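# Give each of three boxes one soap bar and a lid

## Task

End with every one of the three boxes standing upright, each containing exactly one bar of soap and closed by its lid. A box that starts out closed may turn out to have no soap inside.

## Robot and tools

Robot: two six-joint arms with parallel grippers, left_arm and right_arm. In the scene frame the origin sits at table height midway between the nominal bases, +x points out over the table, +z is up, and left_arm is on the +y side (arm names do not match image sides). Calibrated bases: left_arm at (-0.046, +0.275, 0) m, quat_wxyz (+1.000, 0, 0, +0.012); right_arm at (-0.022, -0.322, 0) m, quat_wxyz (+1.000, 0, 0, -0.026); both bases have +z up. Each arm's reported hand pose (end_effector_position in metres, end_effector_quat_wxyz) and its wrist camera pose are in that arm's own base frame; fixed cameras and the table use the scene frame. Printed hand poses can be off by a few centimetres, more at long reach. end_effector_position is the point between the finger pads, roughly 1 cm short of the tips; fingers point along the gripper's +z and close along its y.

Joint order (used in every row and every per-joint list): wrist pitch (joint4), waist (joint1), wrist roll (joint6), wrist yaw (joint5), elbow (joint3), shoulder (joint2). Stated ranges in rad: waist -2.880..2.880, shoulder 0.000..3.142, elbow 0.000..3.019, wrist pitch -1.693..1.571, wrist yaw -1.571..1.571, wrist roll -2.094..2.094; the true end may differ by up to 0.084 rad.

A row is a single flat list of 14 numbers, each in [-1, 1], covering both arms even if one stays still: left_arm's six joint values then its opening, then right_arm's six joint values then its opening. Joint values are scaled offsets, not angles: 1.0 equals 1.83 rad for wrist pitch, 1.264 waist, 7.625 wrist roll, 6.358 wrist yaw, 1.276 elbow, 1.32 shoulder. They are added to the arm's Joint targets as they stood when the action (or move) began, so sending the same offset again moves further; all 0 means hold current targets. Opening is absolute: +1 fully open, -1 shut. A 0 in the opening slot is a real command (half open), so to keep a gripper as is, resend its current Tool command.

execute_actions(actions, cameras): actions is a list of actions; each action is a list of up to 15 rows, one row per 1/30 s step, with the last row held until 15 steps are used. An empty list just reports state. If any action would push a joint more than 0.084 rad beyond its range, that action is rejected for both arms; a malformed first action rejects the call. cameras picks images: omitted/null/["all"] gives all, [] none; names are cam_high, cam_low (896x504), cam_left_wrist, cam_right_wrist (672x504). An unknown name voids the call.

move(target, speed, blend, opening_speed, blocking, cameras): target is one 14-number row, or a list of up to 15 rows; every row's offsets are measured from the same starting Joint targets, not from the previous row. All joints interpolate together, so the hand follows a curve and nothing is avoided. speed is the peak rate in rad/s of the joint with the farthest to go, 0.01 to 2 (default 0.5), one value or one per target. blend (rad) rounds corners at intermediate targets; 0 stops at each. opening_speed (at least 0.2 per s on the -1..+1 scale) ramps the fingers; use a low value when gripping soft things. Finger values in later rows are applied only when the arms halt at that row. blocking=false returns after about 0.5 s while the move continues; wait(seconds 0 to 10) lets time pass; stop brakes a running move. The move line reports done, off_target, moving, held or fault, limits=held, and the worst-off joint per arm. done does not mean no contact.

Other tools: zoom_image(camera, region [x0, y0, x1, y1] in pixels, at most 504x504) enlarges the latest image of that camera; read_manual gives licence texts only; finished_scene(scene = 1 or 2) ends the current scene irreversibly, so call it only when the boxes are done and stable without the robot.

Results: Joint positions (rad, then finger gap in m, 0.094 open), Joint velocities ("within noise" when still), Joint targets (the base for your next offsets), Tool commands, grip_measured (opening on the command scale; under a squeeze it reads narrower than the part), grip_effort_nm (negative closing; not a pad force), joint torques (offset, noisy; entries 1 and 5 wrap at ±28 N m), step readings for action calls. "joint sent to its limit" means a joint was clamped at its end; "joint command not followed" means a clearance check altered targets. Per step, each target may lead its measured angle only by 0.264 (waist), 0.32 (shoulder), 0.276 (elbow), 0.33 (wrist pitch), 0.701 (wrist yaw), 1.97 (wrist roll) rad, and targets that would shift the hand over 110 mm are scaled back, so large moves take several actions.

Gripping: closing below first-touch reading by about 0.05 (more for small, round or soft items) applies full force. To release, command well above grip_measured. If an arm is blocked and keeps pressing, command its targets back past its measured positions.

Avoid: dropping or releasing moving parts, anything leaving the table, fast impacts and hard presses, and above all the two arms hitting each other, which can fail the scene. Occasional tugs on held parts or pushes on objects may occur. Holding loads or stretching out heats motors; MOTOR HOT warns near 85 °C, and at 100 °C that arm goes limp for 30 s or more. Simulated time keeps running while you think, and smooth, low-effort motion is preferred.

Each tool is called after ">>>" as name(argument=value, ...), one argument or row to a line, values as JSON.

## Session

>>> execute_actions(
  actions=[],
)

Scene clock: 0.00 s.
left_arm: end_effector_position=(+0.5905, -0.2707, +0.2097) grip_measured=+1.000 grip_effort_nm=n/a end_effector_quat_wxyz=(+0.442, -0.131, +0.873, +0.161) | right_arm: end_effector_position=(+0.1384, +0.3040, +0.3106) grip_measured=+1.000 grip_effort_nm=n/a end_effector_quat_wxyz=(+0.083, -0.601, +0.786, +0.123)
Joint names: [wrist pitch, waist, wrist roll, wrist yaw, elbow, shoulder]
Joint positions: left_arm=[-0.693 -0.629 -0.666 -0.848 1.484 1.795 0.094] | right_arm=[-1.458 1.064 -0.221 -0.157 1.194 1.054 0.094]
Joint velocities: within noise
Joint torques (N m): no reading
Motor temperatures (°C): left_arm=[31 32 31 29 29 32 33] | right_arm=[34 34 31 31 34 30 30]
Heat: left arm: hottest gripper 33 °C; right arm: hottest waist 34 °C.
Joint targets: left_arm=[-0.691 -0.629 -0.666 -0.848 1.507 1.800] | right_arm=[-1.457 1.064 -0.221 -0.157 1.218 1.057]
Tool commands: left_gripper/opening=+1.0 right_gripper/opening=+1.0

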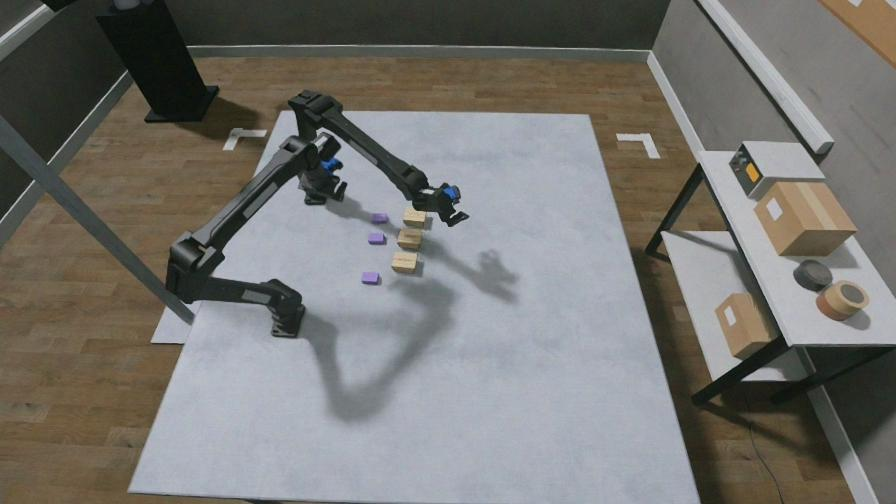

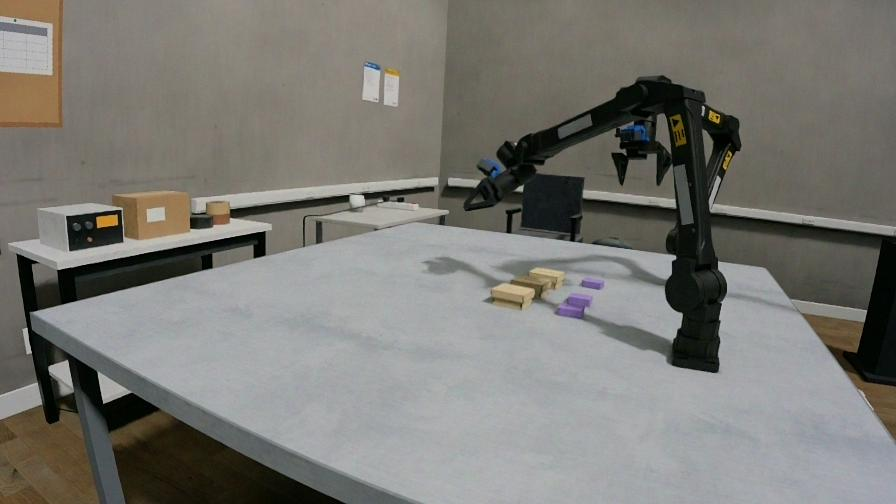

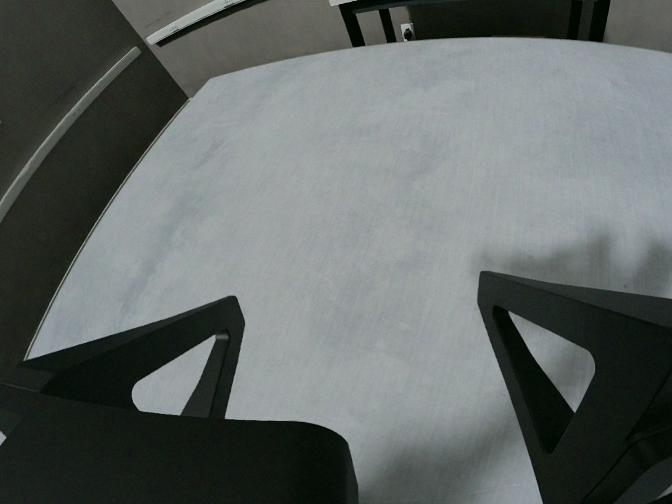

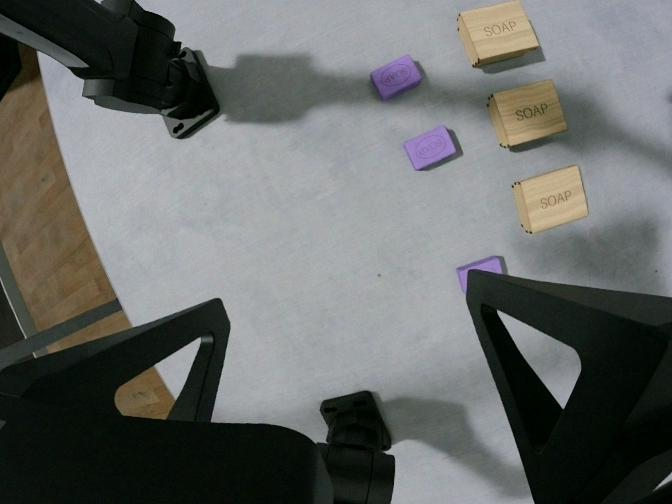

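>>> zoom_image(
  camera="cam_right_wrist",
  region=[360, 0, 610, 280],
)

>>> zoom_image(
  camera="cam_high",
  region=[340, 190, 460, 300],
)

>>> zoom_image(
  camera="cam_low",
  region=[470, 250, 620, 330],
)

Scaled by 1.800 from the camera's 672x504 image, which has a finer 960x720 frame.

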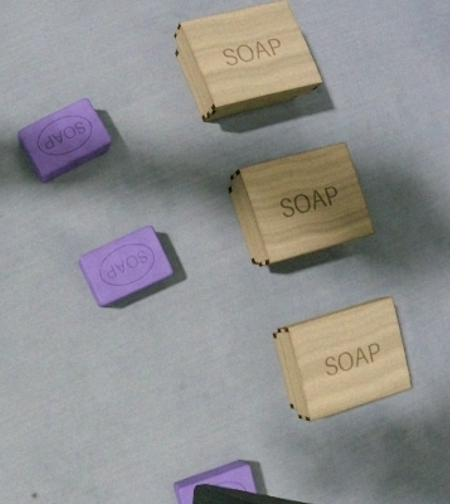

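Scaled by 4.200 from the camera's 896x504 image, which has a finer 1280x720 frame.

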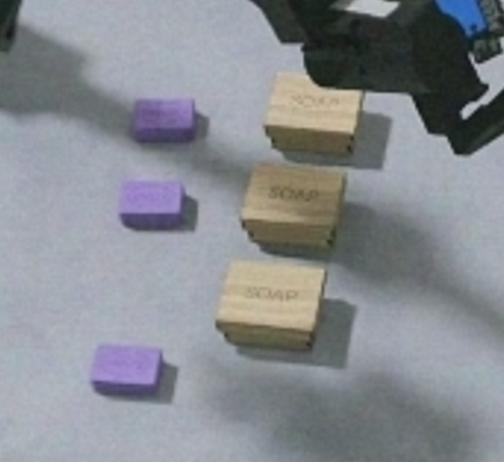

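Scaled by 3.360 from the camera's 896x504 image, which has a finer 1280x720 frame.

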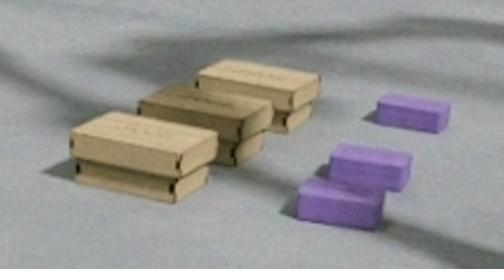

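>>> move(
  target=[
    [0,0,0,0,0,0,1,0,-1,0,0,0,0,1],
    [-0.532,0.04,0.0147,0.1334,0.125,-0.183,1,0,-1,0,0,0,0,1],
  ],
  speed=0.9,
)

Scene clock: 115.60 s.
left_arm: end_effector_position=(+0.3830, -0.2568, +0.2823) grip_measured=+1.000 grip_effort_nm=-0.007 end_effector_quat_wxyz=(-0.013, +0.012, +1.000, +0.011) | right_arm: end_effector_position=(+0.3318, -0.0381, +0.3106) grip_measured=+1.000 grip_effort_nm=-0.061 end_effector_quat_wxyz=(+0.139, -0.024, +0.989, +0.050)
Joint names: [wrist pitch, waist, wrist roll, wrist yaw, elbow, shoulder]
Joint positions: left_arm=[-1.653 -0.591 -0.567 -0.003 1.614 1.566 0.094] | right_arm=[-1.458 -0.194 -0.221 -0.157 1.194 1.054 0.094]
Joint velocities: within noise
Joint torques (N m): left_arm=[0.49 -0.62 0.06 0.06 15.23 -17.14] | right_arm=[0.88 -0.5 0 -0.32 12.21 -6.07]
Motor temperatures (°C): left_arm=[30 31 30 29 40 37 31] | right_arm=[34 34 30 31 44 30 30]
Heat: left arm: hottest elbow 40 °C; right arm: hottest elbow 44 °C.
Joint targets: left_arm=[-1.665 -0.579 -0.553 0.001 1.667 1.559] | right_arm=[-1.457 -0.200 -0.221 -0.157 1.218 1.057]
move: off_target (left_arm); left_arm: the elbow is farthest, 0.052 rad from its target

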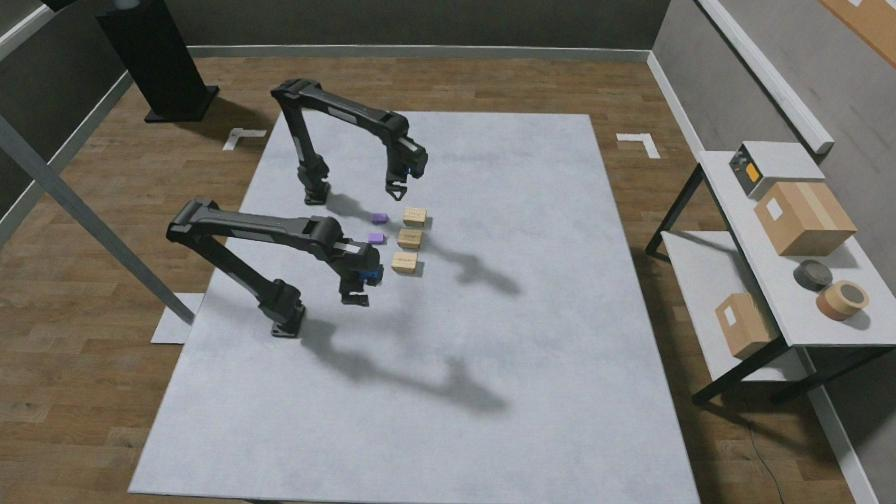

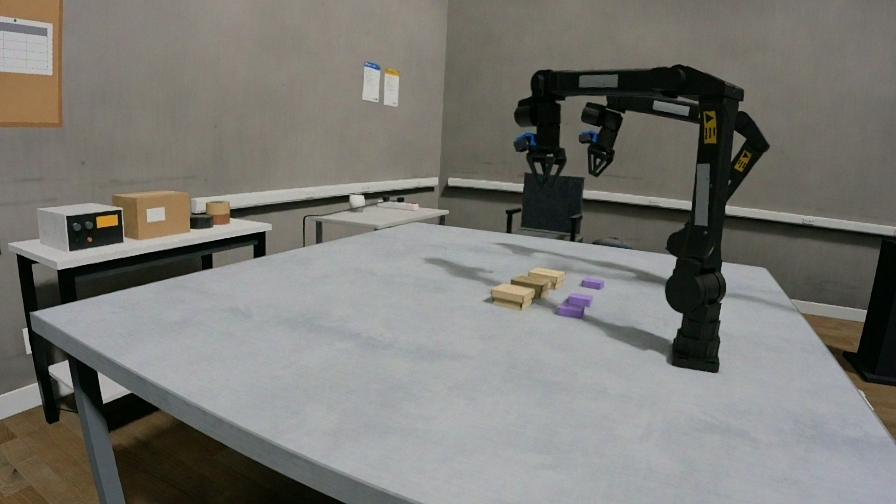

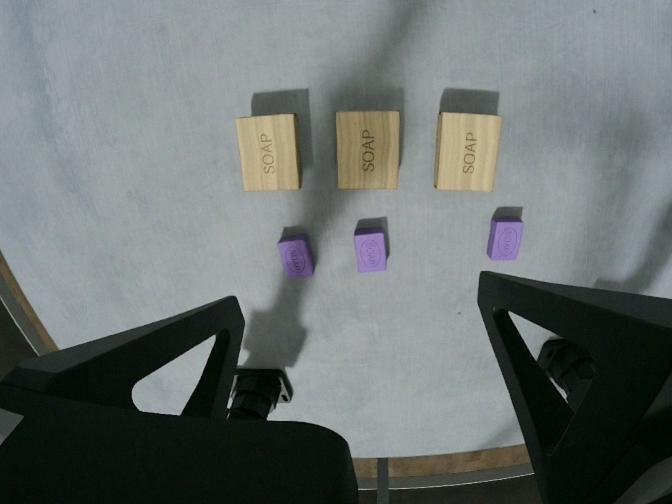

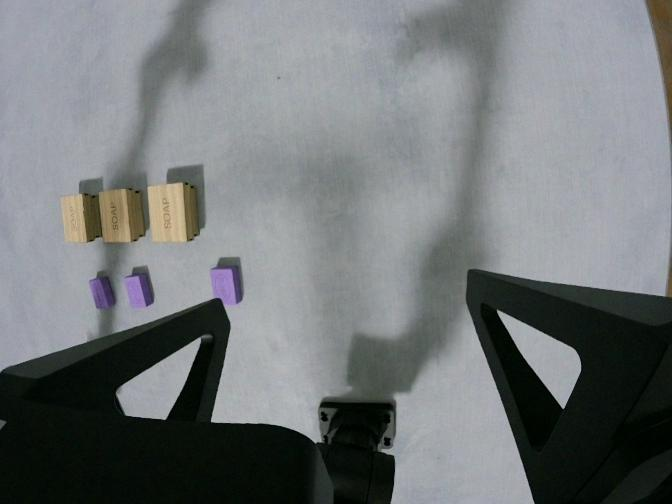

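>>> move(
  target=[0.227,0.165,0.0262,0,-0.307,0.001,1,0,0,0,0,0,0,1],
  speed=0.7,
)

>>> zoom_image(
  camera="cam_low",
  region=[470, 220, 620, 330],
)

>>> zoom_image(
  camera="cam_left_wrist",
  region=[200, 100, 600, 420],
)

Scene clock: 166.20 s.
left_arm: end_effector_position=(+0.4301, -0.1694, +0.1611) grip_measured=+1.000 grip_effort_nm=-0.007 end_effector_quat_wxyz=(+0.017, +0.004, +1.000, -0.006) | right_arm: end_effector_position=(+0.3318, -0.0381, +0.3106) grip_measured=+1.000 grip_effort_nm=-0.042 end_effector_quat_wxyz=(+0.139, -0.024, +0.989, +0.050)
Joint names: [wrist pitch, waist, wrist roll, wrist yaw, elbow, shoulder]
Joint positions: left_arm=[-1.262 -0.375 -0.368 -0.002 1.287 1.56 0.094] | right_arm=[-1.458 -0.194 -0.221 -0.157 1.194 1.054 0.094]
Joint velocities: within noise
Joint torques (N m): left_arm=[1.61 -1.2 0.06 0.04 9.01 -16.38] | right_arm=[0.88 -0.44 0 -0.32 12.21 -6.07]
Motor temperatures (°C): left_arm=[30 31 30 29 48 38 30] | right_arm=[33 34 29 30 45 30 30]
Heat: left arm: hottest elbow 48 °C; right arm: hottest elbow 45 °C.
Joint targets: left_arm=[-1.249 -0.370 -0.354 0.001 1.275 1.560] | right_arm=[-1.457 -0.200 -0.221 -0.157 1.218 1.057]
move: done

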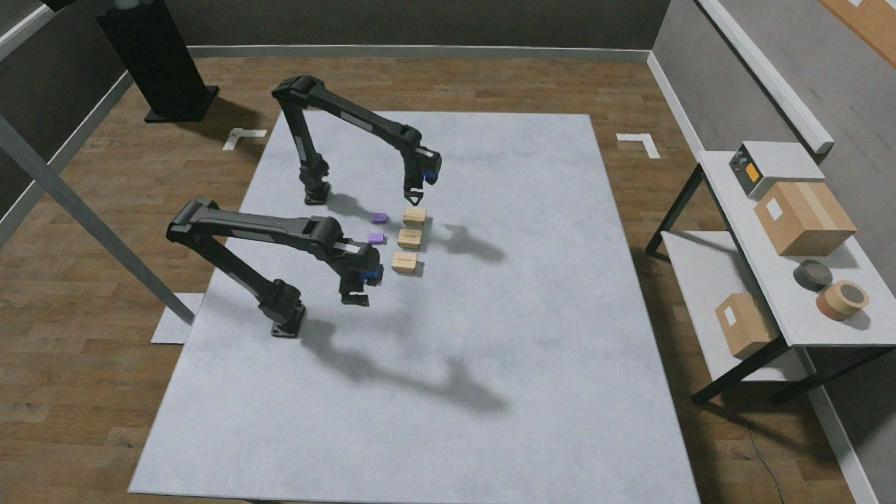

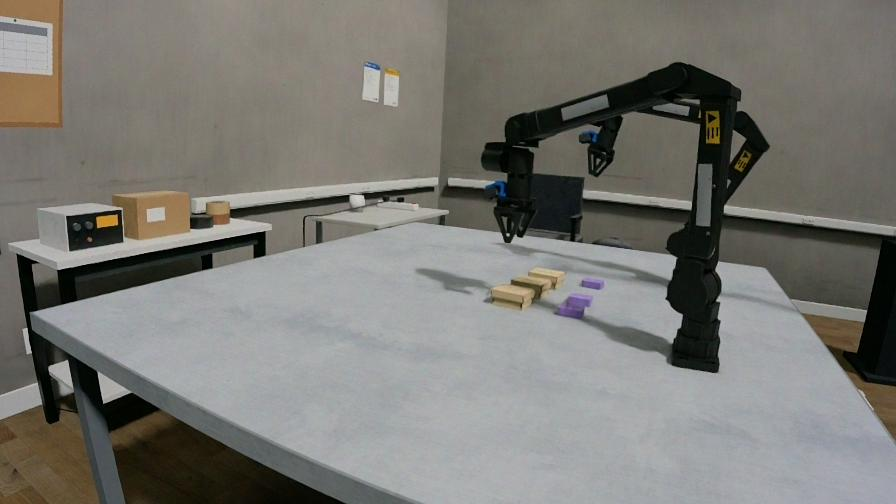

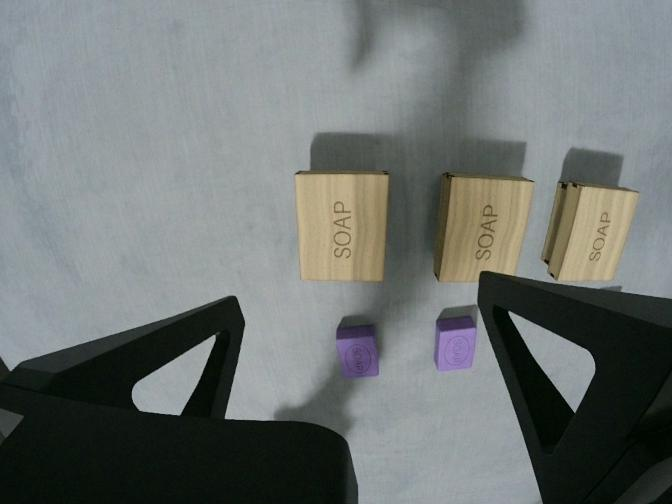

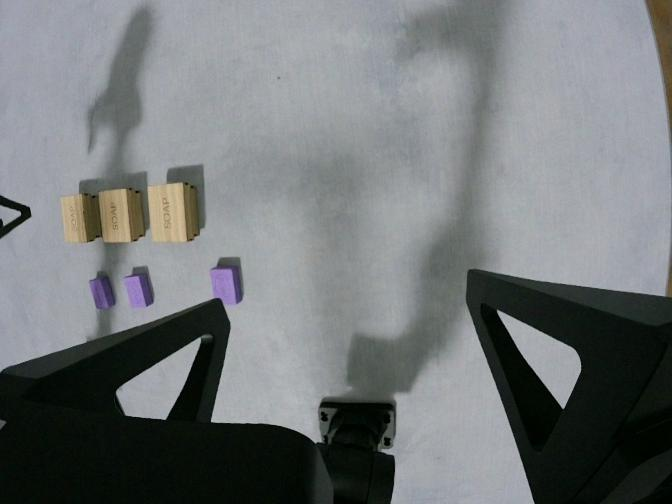

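Scaled by 3.360 from the camera's 896x504 image, which has a finer 1280x720 frame.

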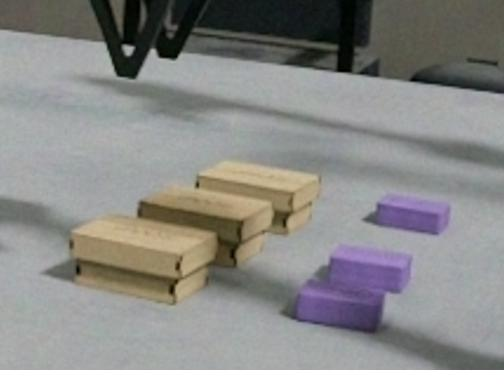

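Scaled by 1.260 from the camera's 672x504 image, which has a finer 960x720 frame.

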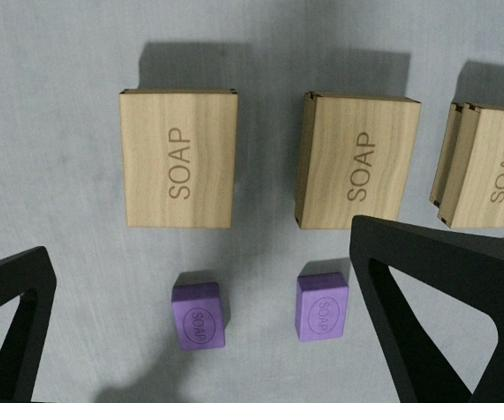

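>>> move(
  target=[0.1,0.006,0.003,0,-0.0886,0.0797,1,0,0,0,0,0,0,1],
  speed=0.3,
  cameras=["cam_low","cam_left_wrist"],
)

>>> zoom_image(
  camera="cam_low",
  region=[470, 210, 620, 330],
)

Scene clock: 193.87 s.
left_arm: end_effector_position=(+0.4299, -0.1687, +0.0823) grip_measured=+1.000 grip_effort_nm=-0.017 end_effector_quat_wxyz=(+0.008, +0.015, +1.000, -0.002) | right_arm: end_effector_position=(+0.3318, -0.0381, +0.3106) grip_measured=+1.000 grip_effort_nm=-0.056 end_effector_quat_wxyz=(+0.139, -0.024, +0.989, +0.050)
Joint names: [wrist pitch, waist, wrist roll, wrist yaw, elbow, shoulder]
Joint positions: left_arm=[-1.079 -0.374 -0.345 -0.002 1.171 1.647 0.094] | right_arm=[-1.458 -0.194 -0.221 -0.157 1.194 1.054 0.094]
Joint velocities: within noise
Joint torques (N m): left_arm=[1.72 -0.73 0.04 0.03 8.49 -15.27] | right_arm=[0.9 -0.5 0 -0.32 12.22 -6.07]
Motor temperatures (°C): left_arm=[30 31 30 28 44 36 30] | right_arm=[33 34 29 30 45 30 30]
Heat: left arm: hottest elbow 44 °C; right arm: hottest elbow 45 °C.
Joint targets: left_arm=[-1.066 -0.362 -0.331 0.001 1.162 1.665] | right_arm=[-1.457 -0.200 -0.221 -0.157 1.218 1.057]
move: done
Images, in order (width x height): cam_low 896x504, cam_left_wrist 672x504.

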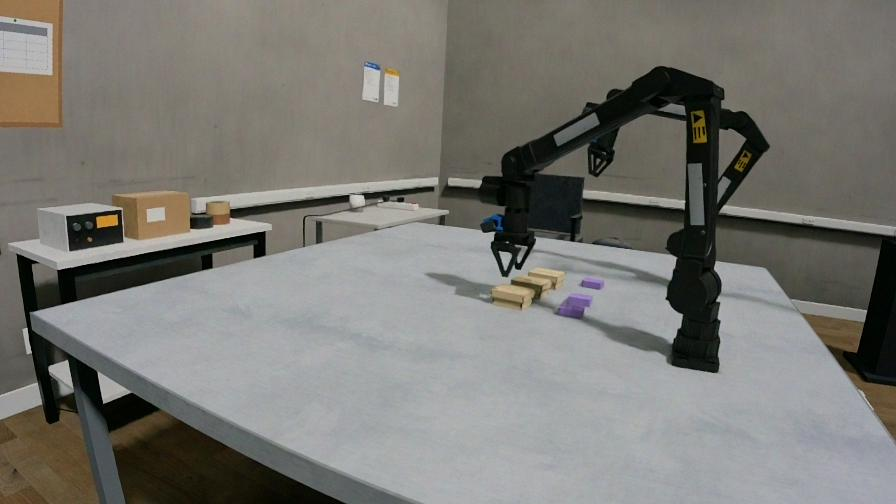

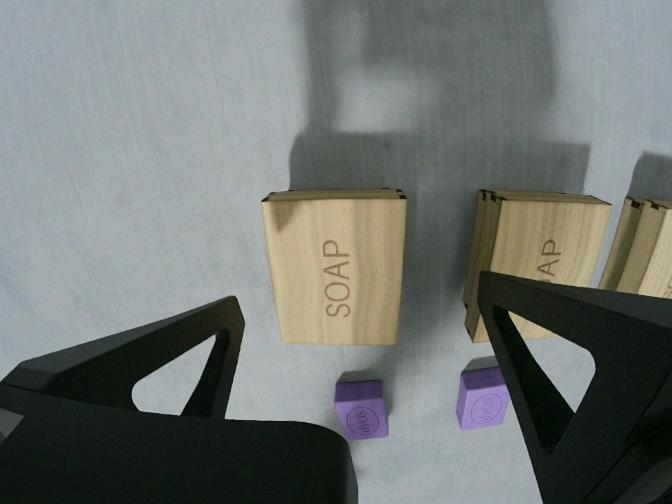

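Scaled by 3.360 from the camera's 896x504 image, which has a finer 1280x720 frame.

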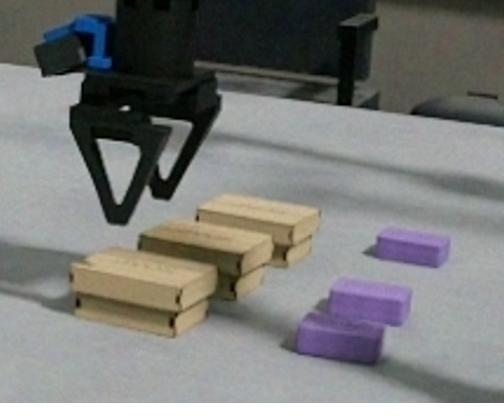

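>>> move(
  target=[0.0559,0.012,0.0015,0,-0.0415,0.0373,1,0,0,0,0,0,0,1],
  speed=0.2,
  cameras=["cam_low","cam_left_wrist"],
)

>>> zoom_image(
  camera="cam_low",
  region=[470, 210, 620, 330],
)

Scene clock: 217.47 s.
left_arm: end_effector_position=(+0.4319, -0.1620, +0.0456) grip_measured=+1.000 grip_effort_nm=-0.017 end_effector_quat_wxyz=(+0.010, +0.013, +1.000, -0.003) | right_arm: end_effector_position=(+0.3318, -0.0381, +0.3106) grip_measured=+1.000 grip_effort_nm=-0.042 end_effector_quat_wxyz=(+0.139, -0.024, +0.989, +0.050)
Joint names: [wrist pitch, waist, wrist roll, wrist yaw, elbow, shoulder]
Joint positions: left_arm=[-0.977 -0.358 -0.333 -0.002 1.119 1.692 0.094] | right_arm=[-1.458 -0.194 -0.221 -0.157 1.194 1.054 0.094]
Joint velocities: within noise
Joint torques (N m): left_arm=[1.69 -0.73 0.11 0.04 7.91 -15.21] | right_arm=[0.9 -0.5 0 -0.32 12.21 -6.07]
Motor temperatures (°C): left_arm=[30 31 29 28 43 36 30] | right_arm=[33 34 29 30 45 30 30]
Heat: left arm: hottest elbow 43 °C; right arm: hottest elbow 45 °C.
Joint targets: left_arm=[-0.964 -0.347 -0.319 0.001 1.109 1.715] | right_arm=[-1.457 -0.200 -0.221 -0.157 1.218 1.057]
move: done
Images, in order (width x height): cam_low 896x504, cam_left_wrist 672x504.

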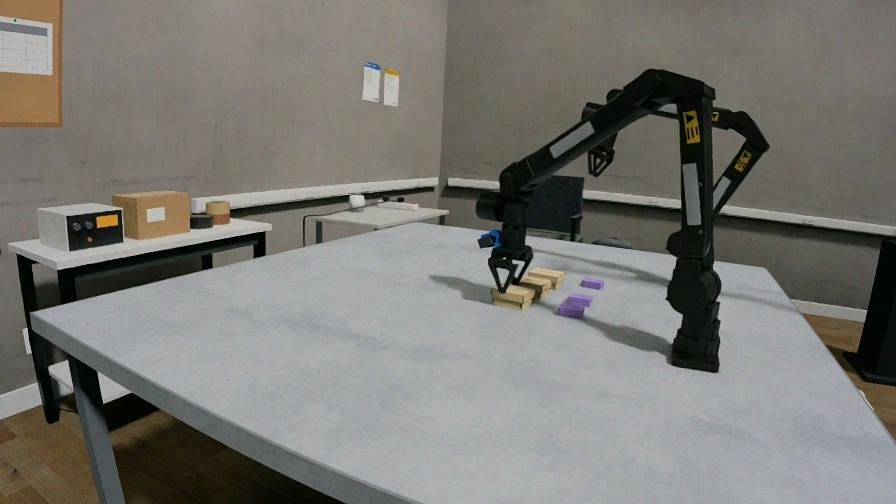

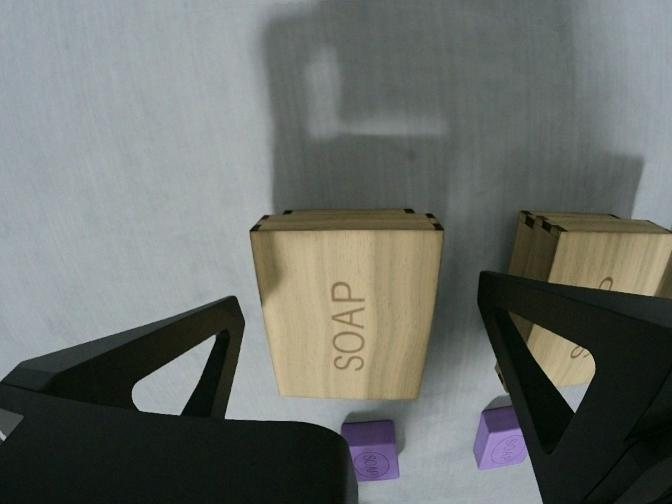

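Scaled by 3.360 from the camera's 896x504 image, which has a finer 1280x720 frame.

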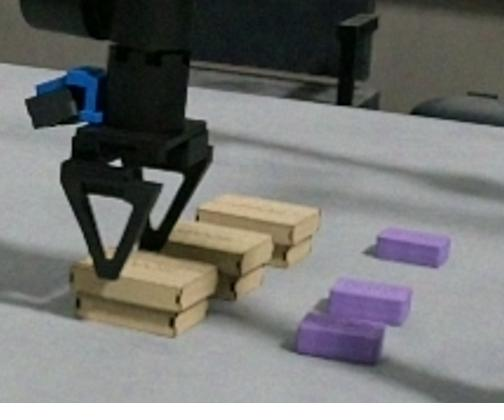

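>>> move(
  target=[0.0127,0.008,0,0,-0.0328,-0.0142,1,0,0,0,0,0,0,1],
  speed=0.1,
  cameras=["cam_left_wrist"],
)

>>> zoom_image(
  camera="cam_left_wrist",
  region=[200, 150, 600, 450],
)

Scene clock: 237.70 s.
left_arm: end_effector_position=(+0.4216, -0.1534, +0.0328) grip_measured=+1.000 grip_effort_nm=-0.007 end_effector_quat_wxyz=(+0.003, +0.008, +1.000, +0.000) | right_arm: end_effector_position=(+0.3318, -0.0381, +0.3106) grip_measured=+1.000 grip_effort_nm=-0.051 end_effector_quat_wxyz=(+0.139, -0.024, +0.989, +0.050)
Joint names: [wrist pitch, waist, wrist roll, wrist yaw, elbow, shoulder]
Joint positions: left_arm=[-0.954 -0.349 -0.333 -0.002 1.079 1.692 0.094] | right_arm=[-1.458 -0.194 -0.221 -0.157 1.194 1.054 0.094]
Joint velocities: within noise
Joint torques (N m): left_arm=[1.73 -0.67 0.1 0.04 7.5 -16.56] | right_arm=[0.9 -0.44 0 -0.32 12.21 -6.07]
Motor temperatures (°C): left_arm=[29 31 29 28 41 36 30] | right_arm=[33 34 29 30 45 30 30]
Heat: left arm: hottest elbow 41 °C; right arm: hottest elbow 45 °C.
Joint targets: left_arm=[-0.941 -0.337 -0.320 0.001 1.067 1.696] | right_arm=[-1.457 -0.200 -0.221 -0.157 1.218 1.057]
move: done
Images, in order (width x height): cam_left_wrist 672x504.

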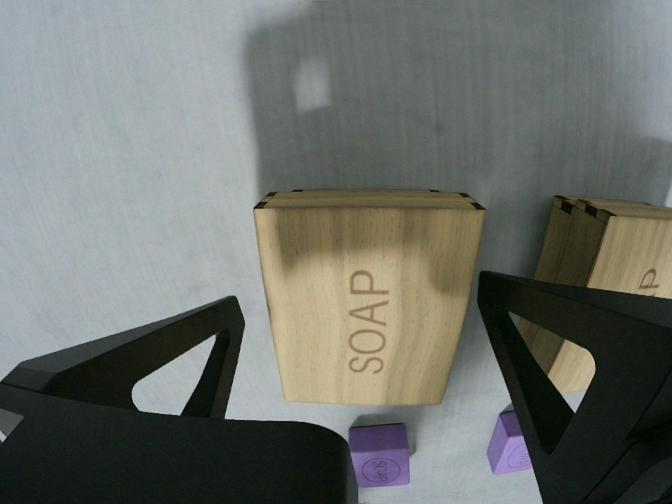

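Scaled by 1.260 from the camera's 672x504 image, which has a finer 960x720 frame.

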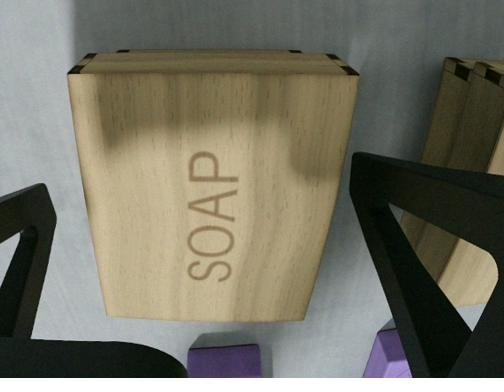

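>>> move(
  target=[0,0,0,0,0,0,0.35,0,0,0,0,0,0,1],
  opening_speed=0.4,
  cameras=["cam_left_wrist","cam_low"],
)

Scene clock: 251.23 s.
left_arm: end_effector_position=(+0.4217, -0.1534, +0.0328) grip_measured=+0.407 grip_effort_nm=-0.984 end_effector_quat_wxyz=(+0.003, +0.008, +1.000, +0.000) | right_arm: end_effector_position=(+0.3318, -0.0381, +0.3106) grip_measured=+1.000 grip_effort_nm=-0.046 end_effector_quat_wxyz=(+0.139, -0.024, +0.989, +0.050)
Joint names: [wrist pitch, waist, wrist roll, wrist yaw, elbow, shoulder]
Joint positions: left_arm=[-0.953 -0.349 -0.332 -0.002 1.079 1.692 0.066] | right_arm=[-1.458 -0.194 -0.221 -0.157 1.194 1.054 0.094]
Joint velocities: within noise
Joint torques (N m): left_arm=[1.59 -0.62 0.09 0.03 7.5 -16.56] | right_arm=[0.9 -0.5 0 -0.32 12.21 -6.01]
Motor temperatures (°C): left_arm=[29 31 29 28 40 36 30] | right_arm=[33 34 29 30 45 30 30]
Heat: left arm: hottest elbow 40 °C; right arm: hottest elbow 45 °C.
Joint targets: left_arm=[-0.941 -0.337 -0.319 0.001 1.067 1.696] | right_arm=[-1.457 -0.200 -0.221 -0.157 1.218 1.057]
move: done
Images, in order (width x height): cam_low 896x504, cam_left_wrist 672x504.

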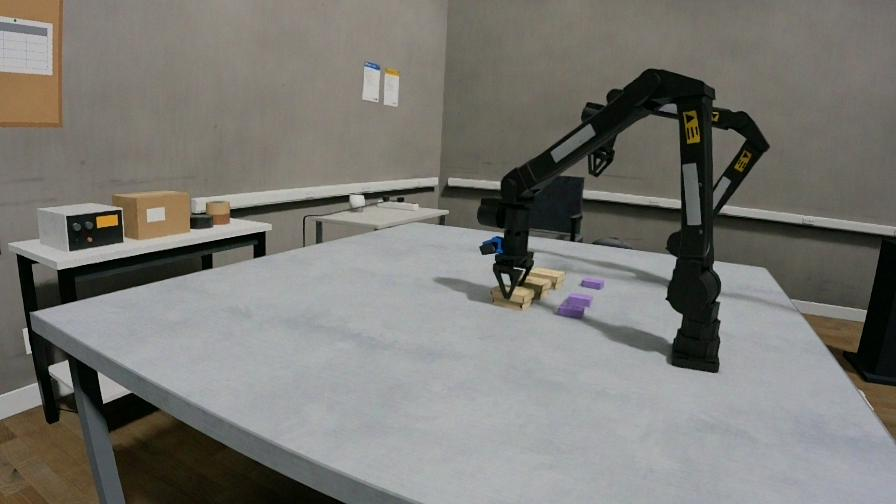

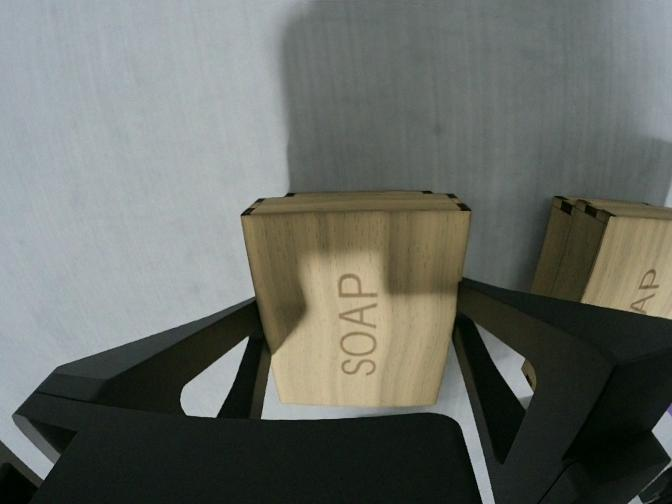

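>>> move(
  target=[-0.1393,0,0,0,0.104,-0.0927,0.3,0,0,0,0,0,0,1],
  speed=0.12,
  cameras=["cam_left_wrist","cam_low","cam_high"],
)

>>> zoom_image(
  camera="cam_low",
  region=[450, 210, 620, 330],
)

>>> zoom_image(
  camera="cam_high",
  region=[340, 150, 460, 300],
)

Scene clock: 267.07 s.
left_arm: end_effector_position=(+0.4028, -0.1465, +0.0987) grip_measured=+0.404 grip_effort_nm=-1.038 end_effector_quat_wxyz=(-0.026, +0.008, +1.000, +0.010) | right_arm: end_effector_position=(+0.3318, -0.0381, +0.3106) grip_measured=+1.000 grip_effort_nm=-0.056 end_effector_quat_wxyz=(+0.139, -0.024, +0.989, +0.050)
Joint names: [wrist pitch, waist, wrist roll, wrist yaw, elbow, shoulder]
Joint positions: left_arm=[-1.184 -0.349 -0.332 -0.002 1.148 1.59 0.066] | right_arm=[-1.458 -0.194 -0.221 -0.157 1.194 1.054 0.094]
Joint velocities: within noise
Joint torques (N m): left_arm=[0.39 -0.67 0.09 0.03 14.11 -17.49] | right_arm=[0.9 -0.5 0 -0.32 12.19 -6.07]
Motor temperatures (°C): left_arm=[29 31 29 28 40 36 31] | right_arm=[33 34 29 30 46 30 30]
Heat: left arm: hottest elbow 40 °C; right arm: hottest elbow 46 °C.
Joint targets: left_arm=[-1.196 -0.337 -0.319 0.001 1.200 1.574] | right_arm=[-1.457 -0.200 -0.221 -0.157 1.218 1.057]
move: off_target (left_arm); left_arm: the elbow is farthest, 0.052 rad from its target
Images, in order (width x height): cam_high 896x504, cam_low 896x504, cam_left_wrist 672x504.

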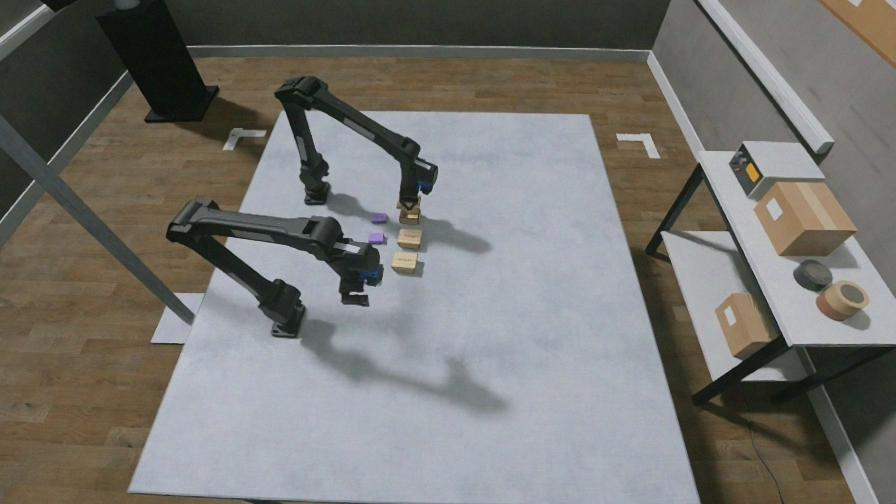

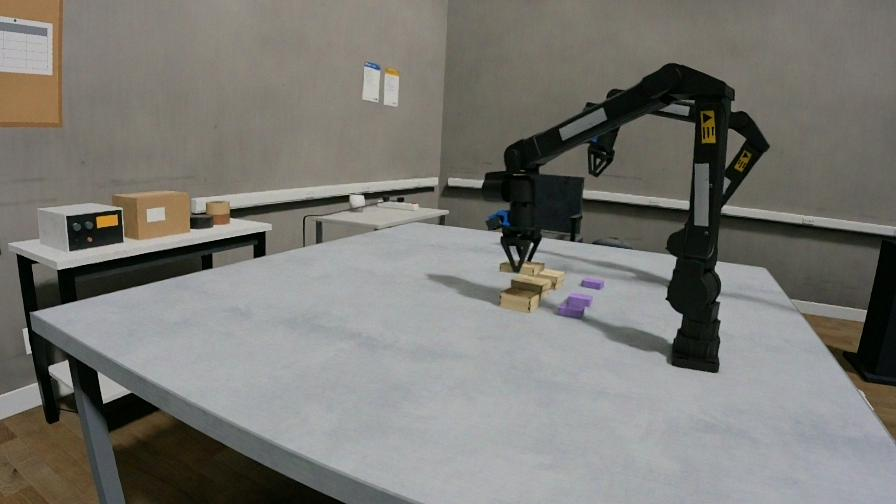

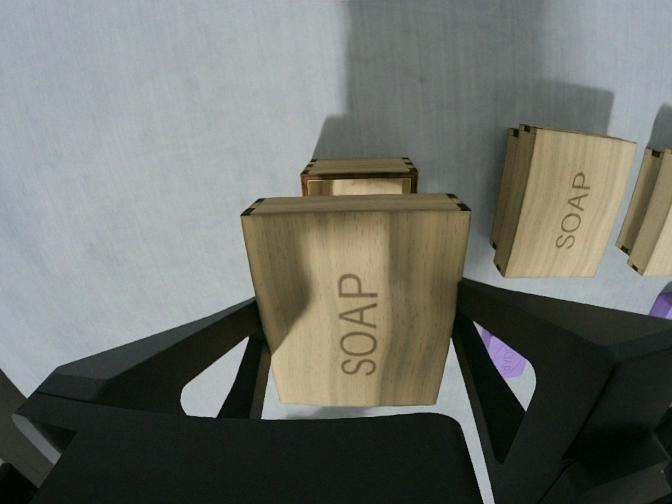

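Scaled by 2.965 from the camera's 896x504 image, which has a finer 1280x720 frame.

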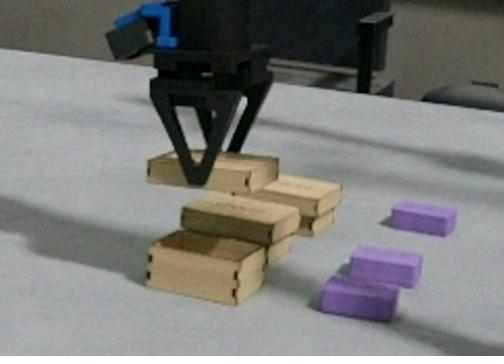

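Scaled by 3.360 from the camera's 896x504 image, which has a finer 1280x720 frame.

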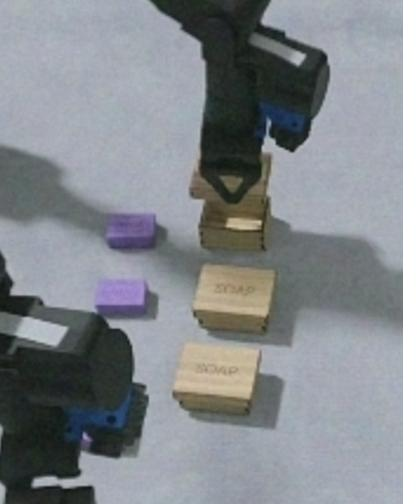

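>>> move(
  target=[0,0.253,0.042,0,0,0,0.3,0,0,0,0,0,0,1],
  speed=0.3,
  cameras=["cam_left_wrist"],
)

>>> zoom_image(
  camera="cam_left_wrist",
  region=[400, 100, 672, 404],
)

Scene clock: 286.63 s.
left_arm: end_effector_position=(+0.4284, -0.0093, +0.0987) grip_measured=+0.404 grip_effort_nm=-1.038 end_effector_quat_wxyz=(-0.028, +0.004, +1.000, +0.001) | right_arm: end_effector_position=(+0.3318, -0.0381, +0.3106) grip_measured=+1.000 grip_effort_nm=-0.051 end_effector_quat_wxyz=(+0.139, -0.024, +0.989, +0.050)
Joint names: [wrist pitch, waist, wrist roll, wrist yaw, elbow, shoulder]
Joint positions: left_arm=[-1.184 -0.021 -0.013 -0.002 1.148 1.59 0.066] | right_arm=[-1.458 -0.194 -0.221 -0.157 1.194 1.054 0.094]
Joint velocities: within noise
Joint torques (N m): left_arm=[0.51 -1.26 0.09 0.06 14.11 -17.49] | right_arm=[0.9 -0.5 0 -0.32 12.22 -6.07]
Motor temperatures (°C): left_arm=[29 31 29 28 41 37 31] | right_arm=[33 34 29 30 46 30 30]
Heat: left arm: hottest elbow 41 °C; right arm: hottest elbow 46 °C.
Joint targets: left_arm=[-1.195 -0.017 0.001 0.001 1.200 1.574] | right_arm=[-1.457 -0.200 -0.221 -0.157 1.218 1.057]
move: off_target (left_arm); left_arm: the elbow is farthest, 0.052 rad from its target
Images, in order (width x height): cam_left_wrist 672x504.

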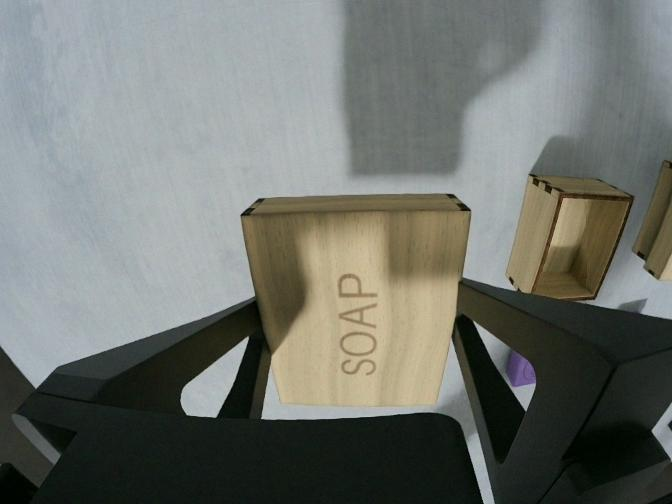

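Scaled by 1.658 from the camera's 672x504 image, which has a finer 960x720 frame.

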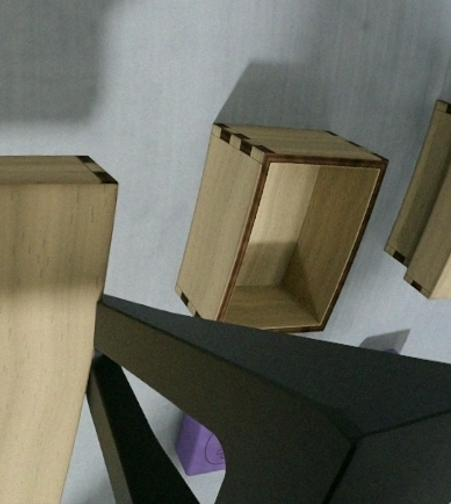

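>>> move(
  target=[0,0,0,0,0,0,0.3,0.0125,1,0.1617,0.0247,0.2806,0.4814,1],
  speed=0.7,
)

>>> zoom_image(
  camera="cam_right_wrist",
  region=[168, 0, 672, 504],
)

Scene clock: 313.13 s.
left_arm: end_effector_position=(+0.4284, -0.0093, +0.0987) grip_measured=+0.404 grip_effort_nm=-1.038 end_effector_quat_wxyz=(-0.028, +0.005, +1.000, +0.001) | right_arm: end_effector_position=(+0.2393, +0.4379, +0.1941) grip_measured=+1.000 grip_effort_nm=-0.051 end_effector_quat_wxyz=(-0.008, -0.035, +0.999, -0.012)
Joint names: [wrist pitch, waist, wrist roll, wrist yaw, elbow, shoulder]
Joint positions: left_arm=[-1.184 -0.021 -0.012 -0.002 1.148 1.59 0.066] | right_arm=[-1.44 1.071 1 -0.002 1.517 1.675 0.094]
Joint velocities: within noise
Joint torques (N m): left_arm=[0.51 -1.2 0.1 0.05 14.11 -17.49] | right_arm=[0.54 -0.5 0.11 -0.04 14.57 -14.1]
Motor temperatures (°C): left_arm=[29 31 29 28 43 37 32] | right_arm=[33 34 29 30 47 30 30]
Heat: left arm: hottest elbow 43 °C; right arm: hottest elbow 47 °C.
Joint targets: left_arm=[-1.195 -0.017 0.001 0.001 1.200 1.574] | right_arm=[-1.434 1.064 1.012 -0.001 1.575 1.692]
move: off_target (left_arm, right_arm); left_arm: the elbow is farthest, 0.052 rad from its target; right_arm: the elbow is farthest, 0.060 rad from its target

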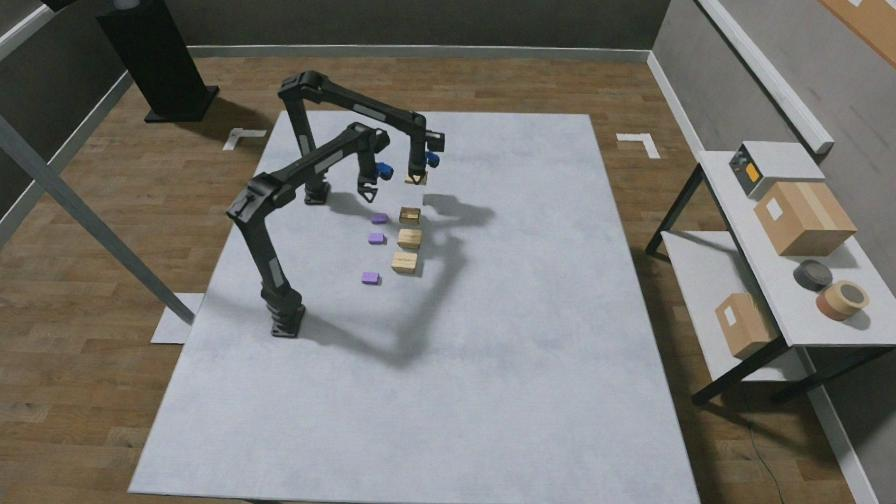

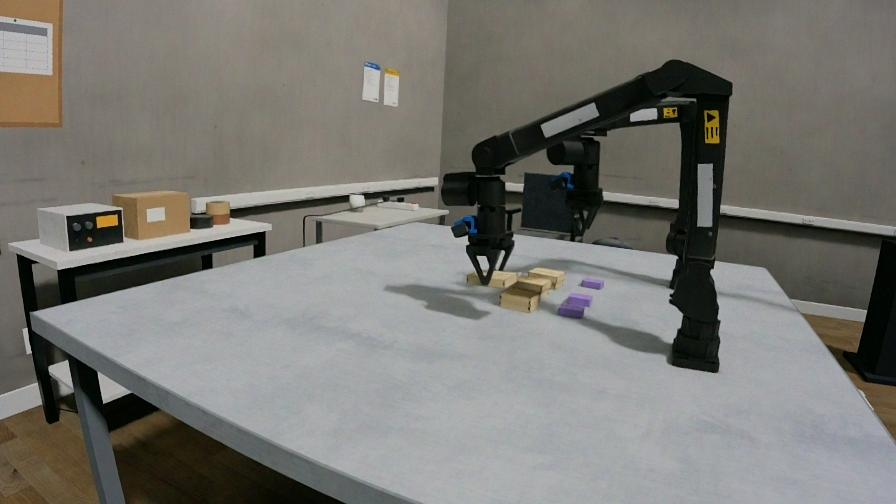

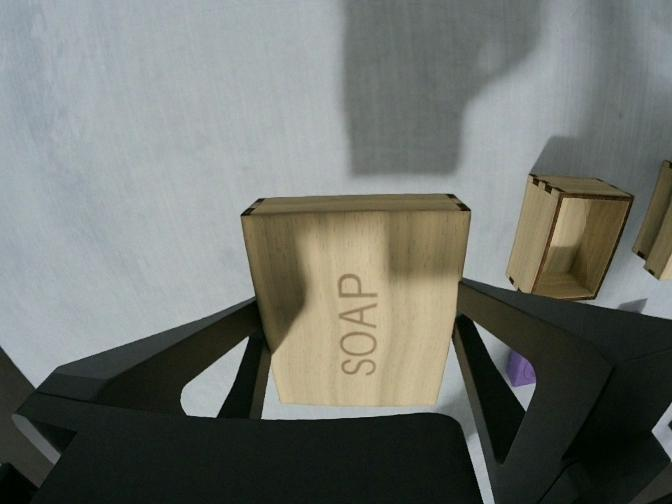

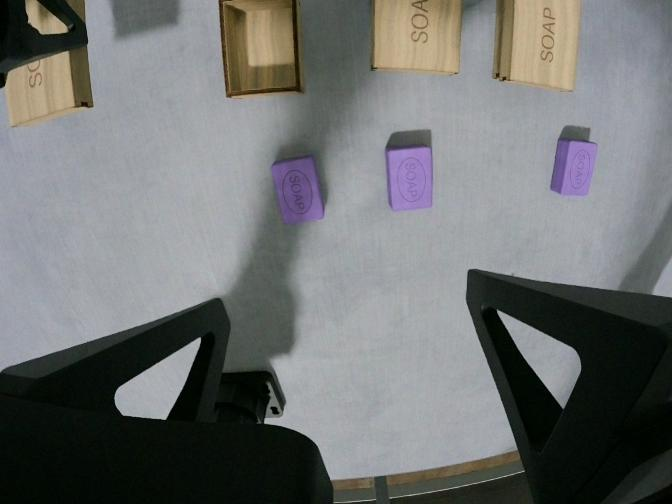

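Scaled by 1.000.

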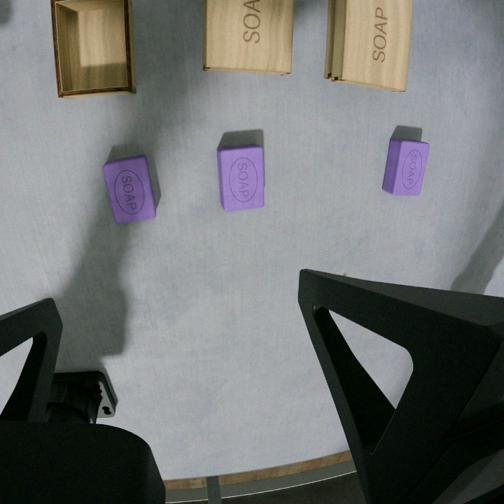

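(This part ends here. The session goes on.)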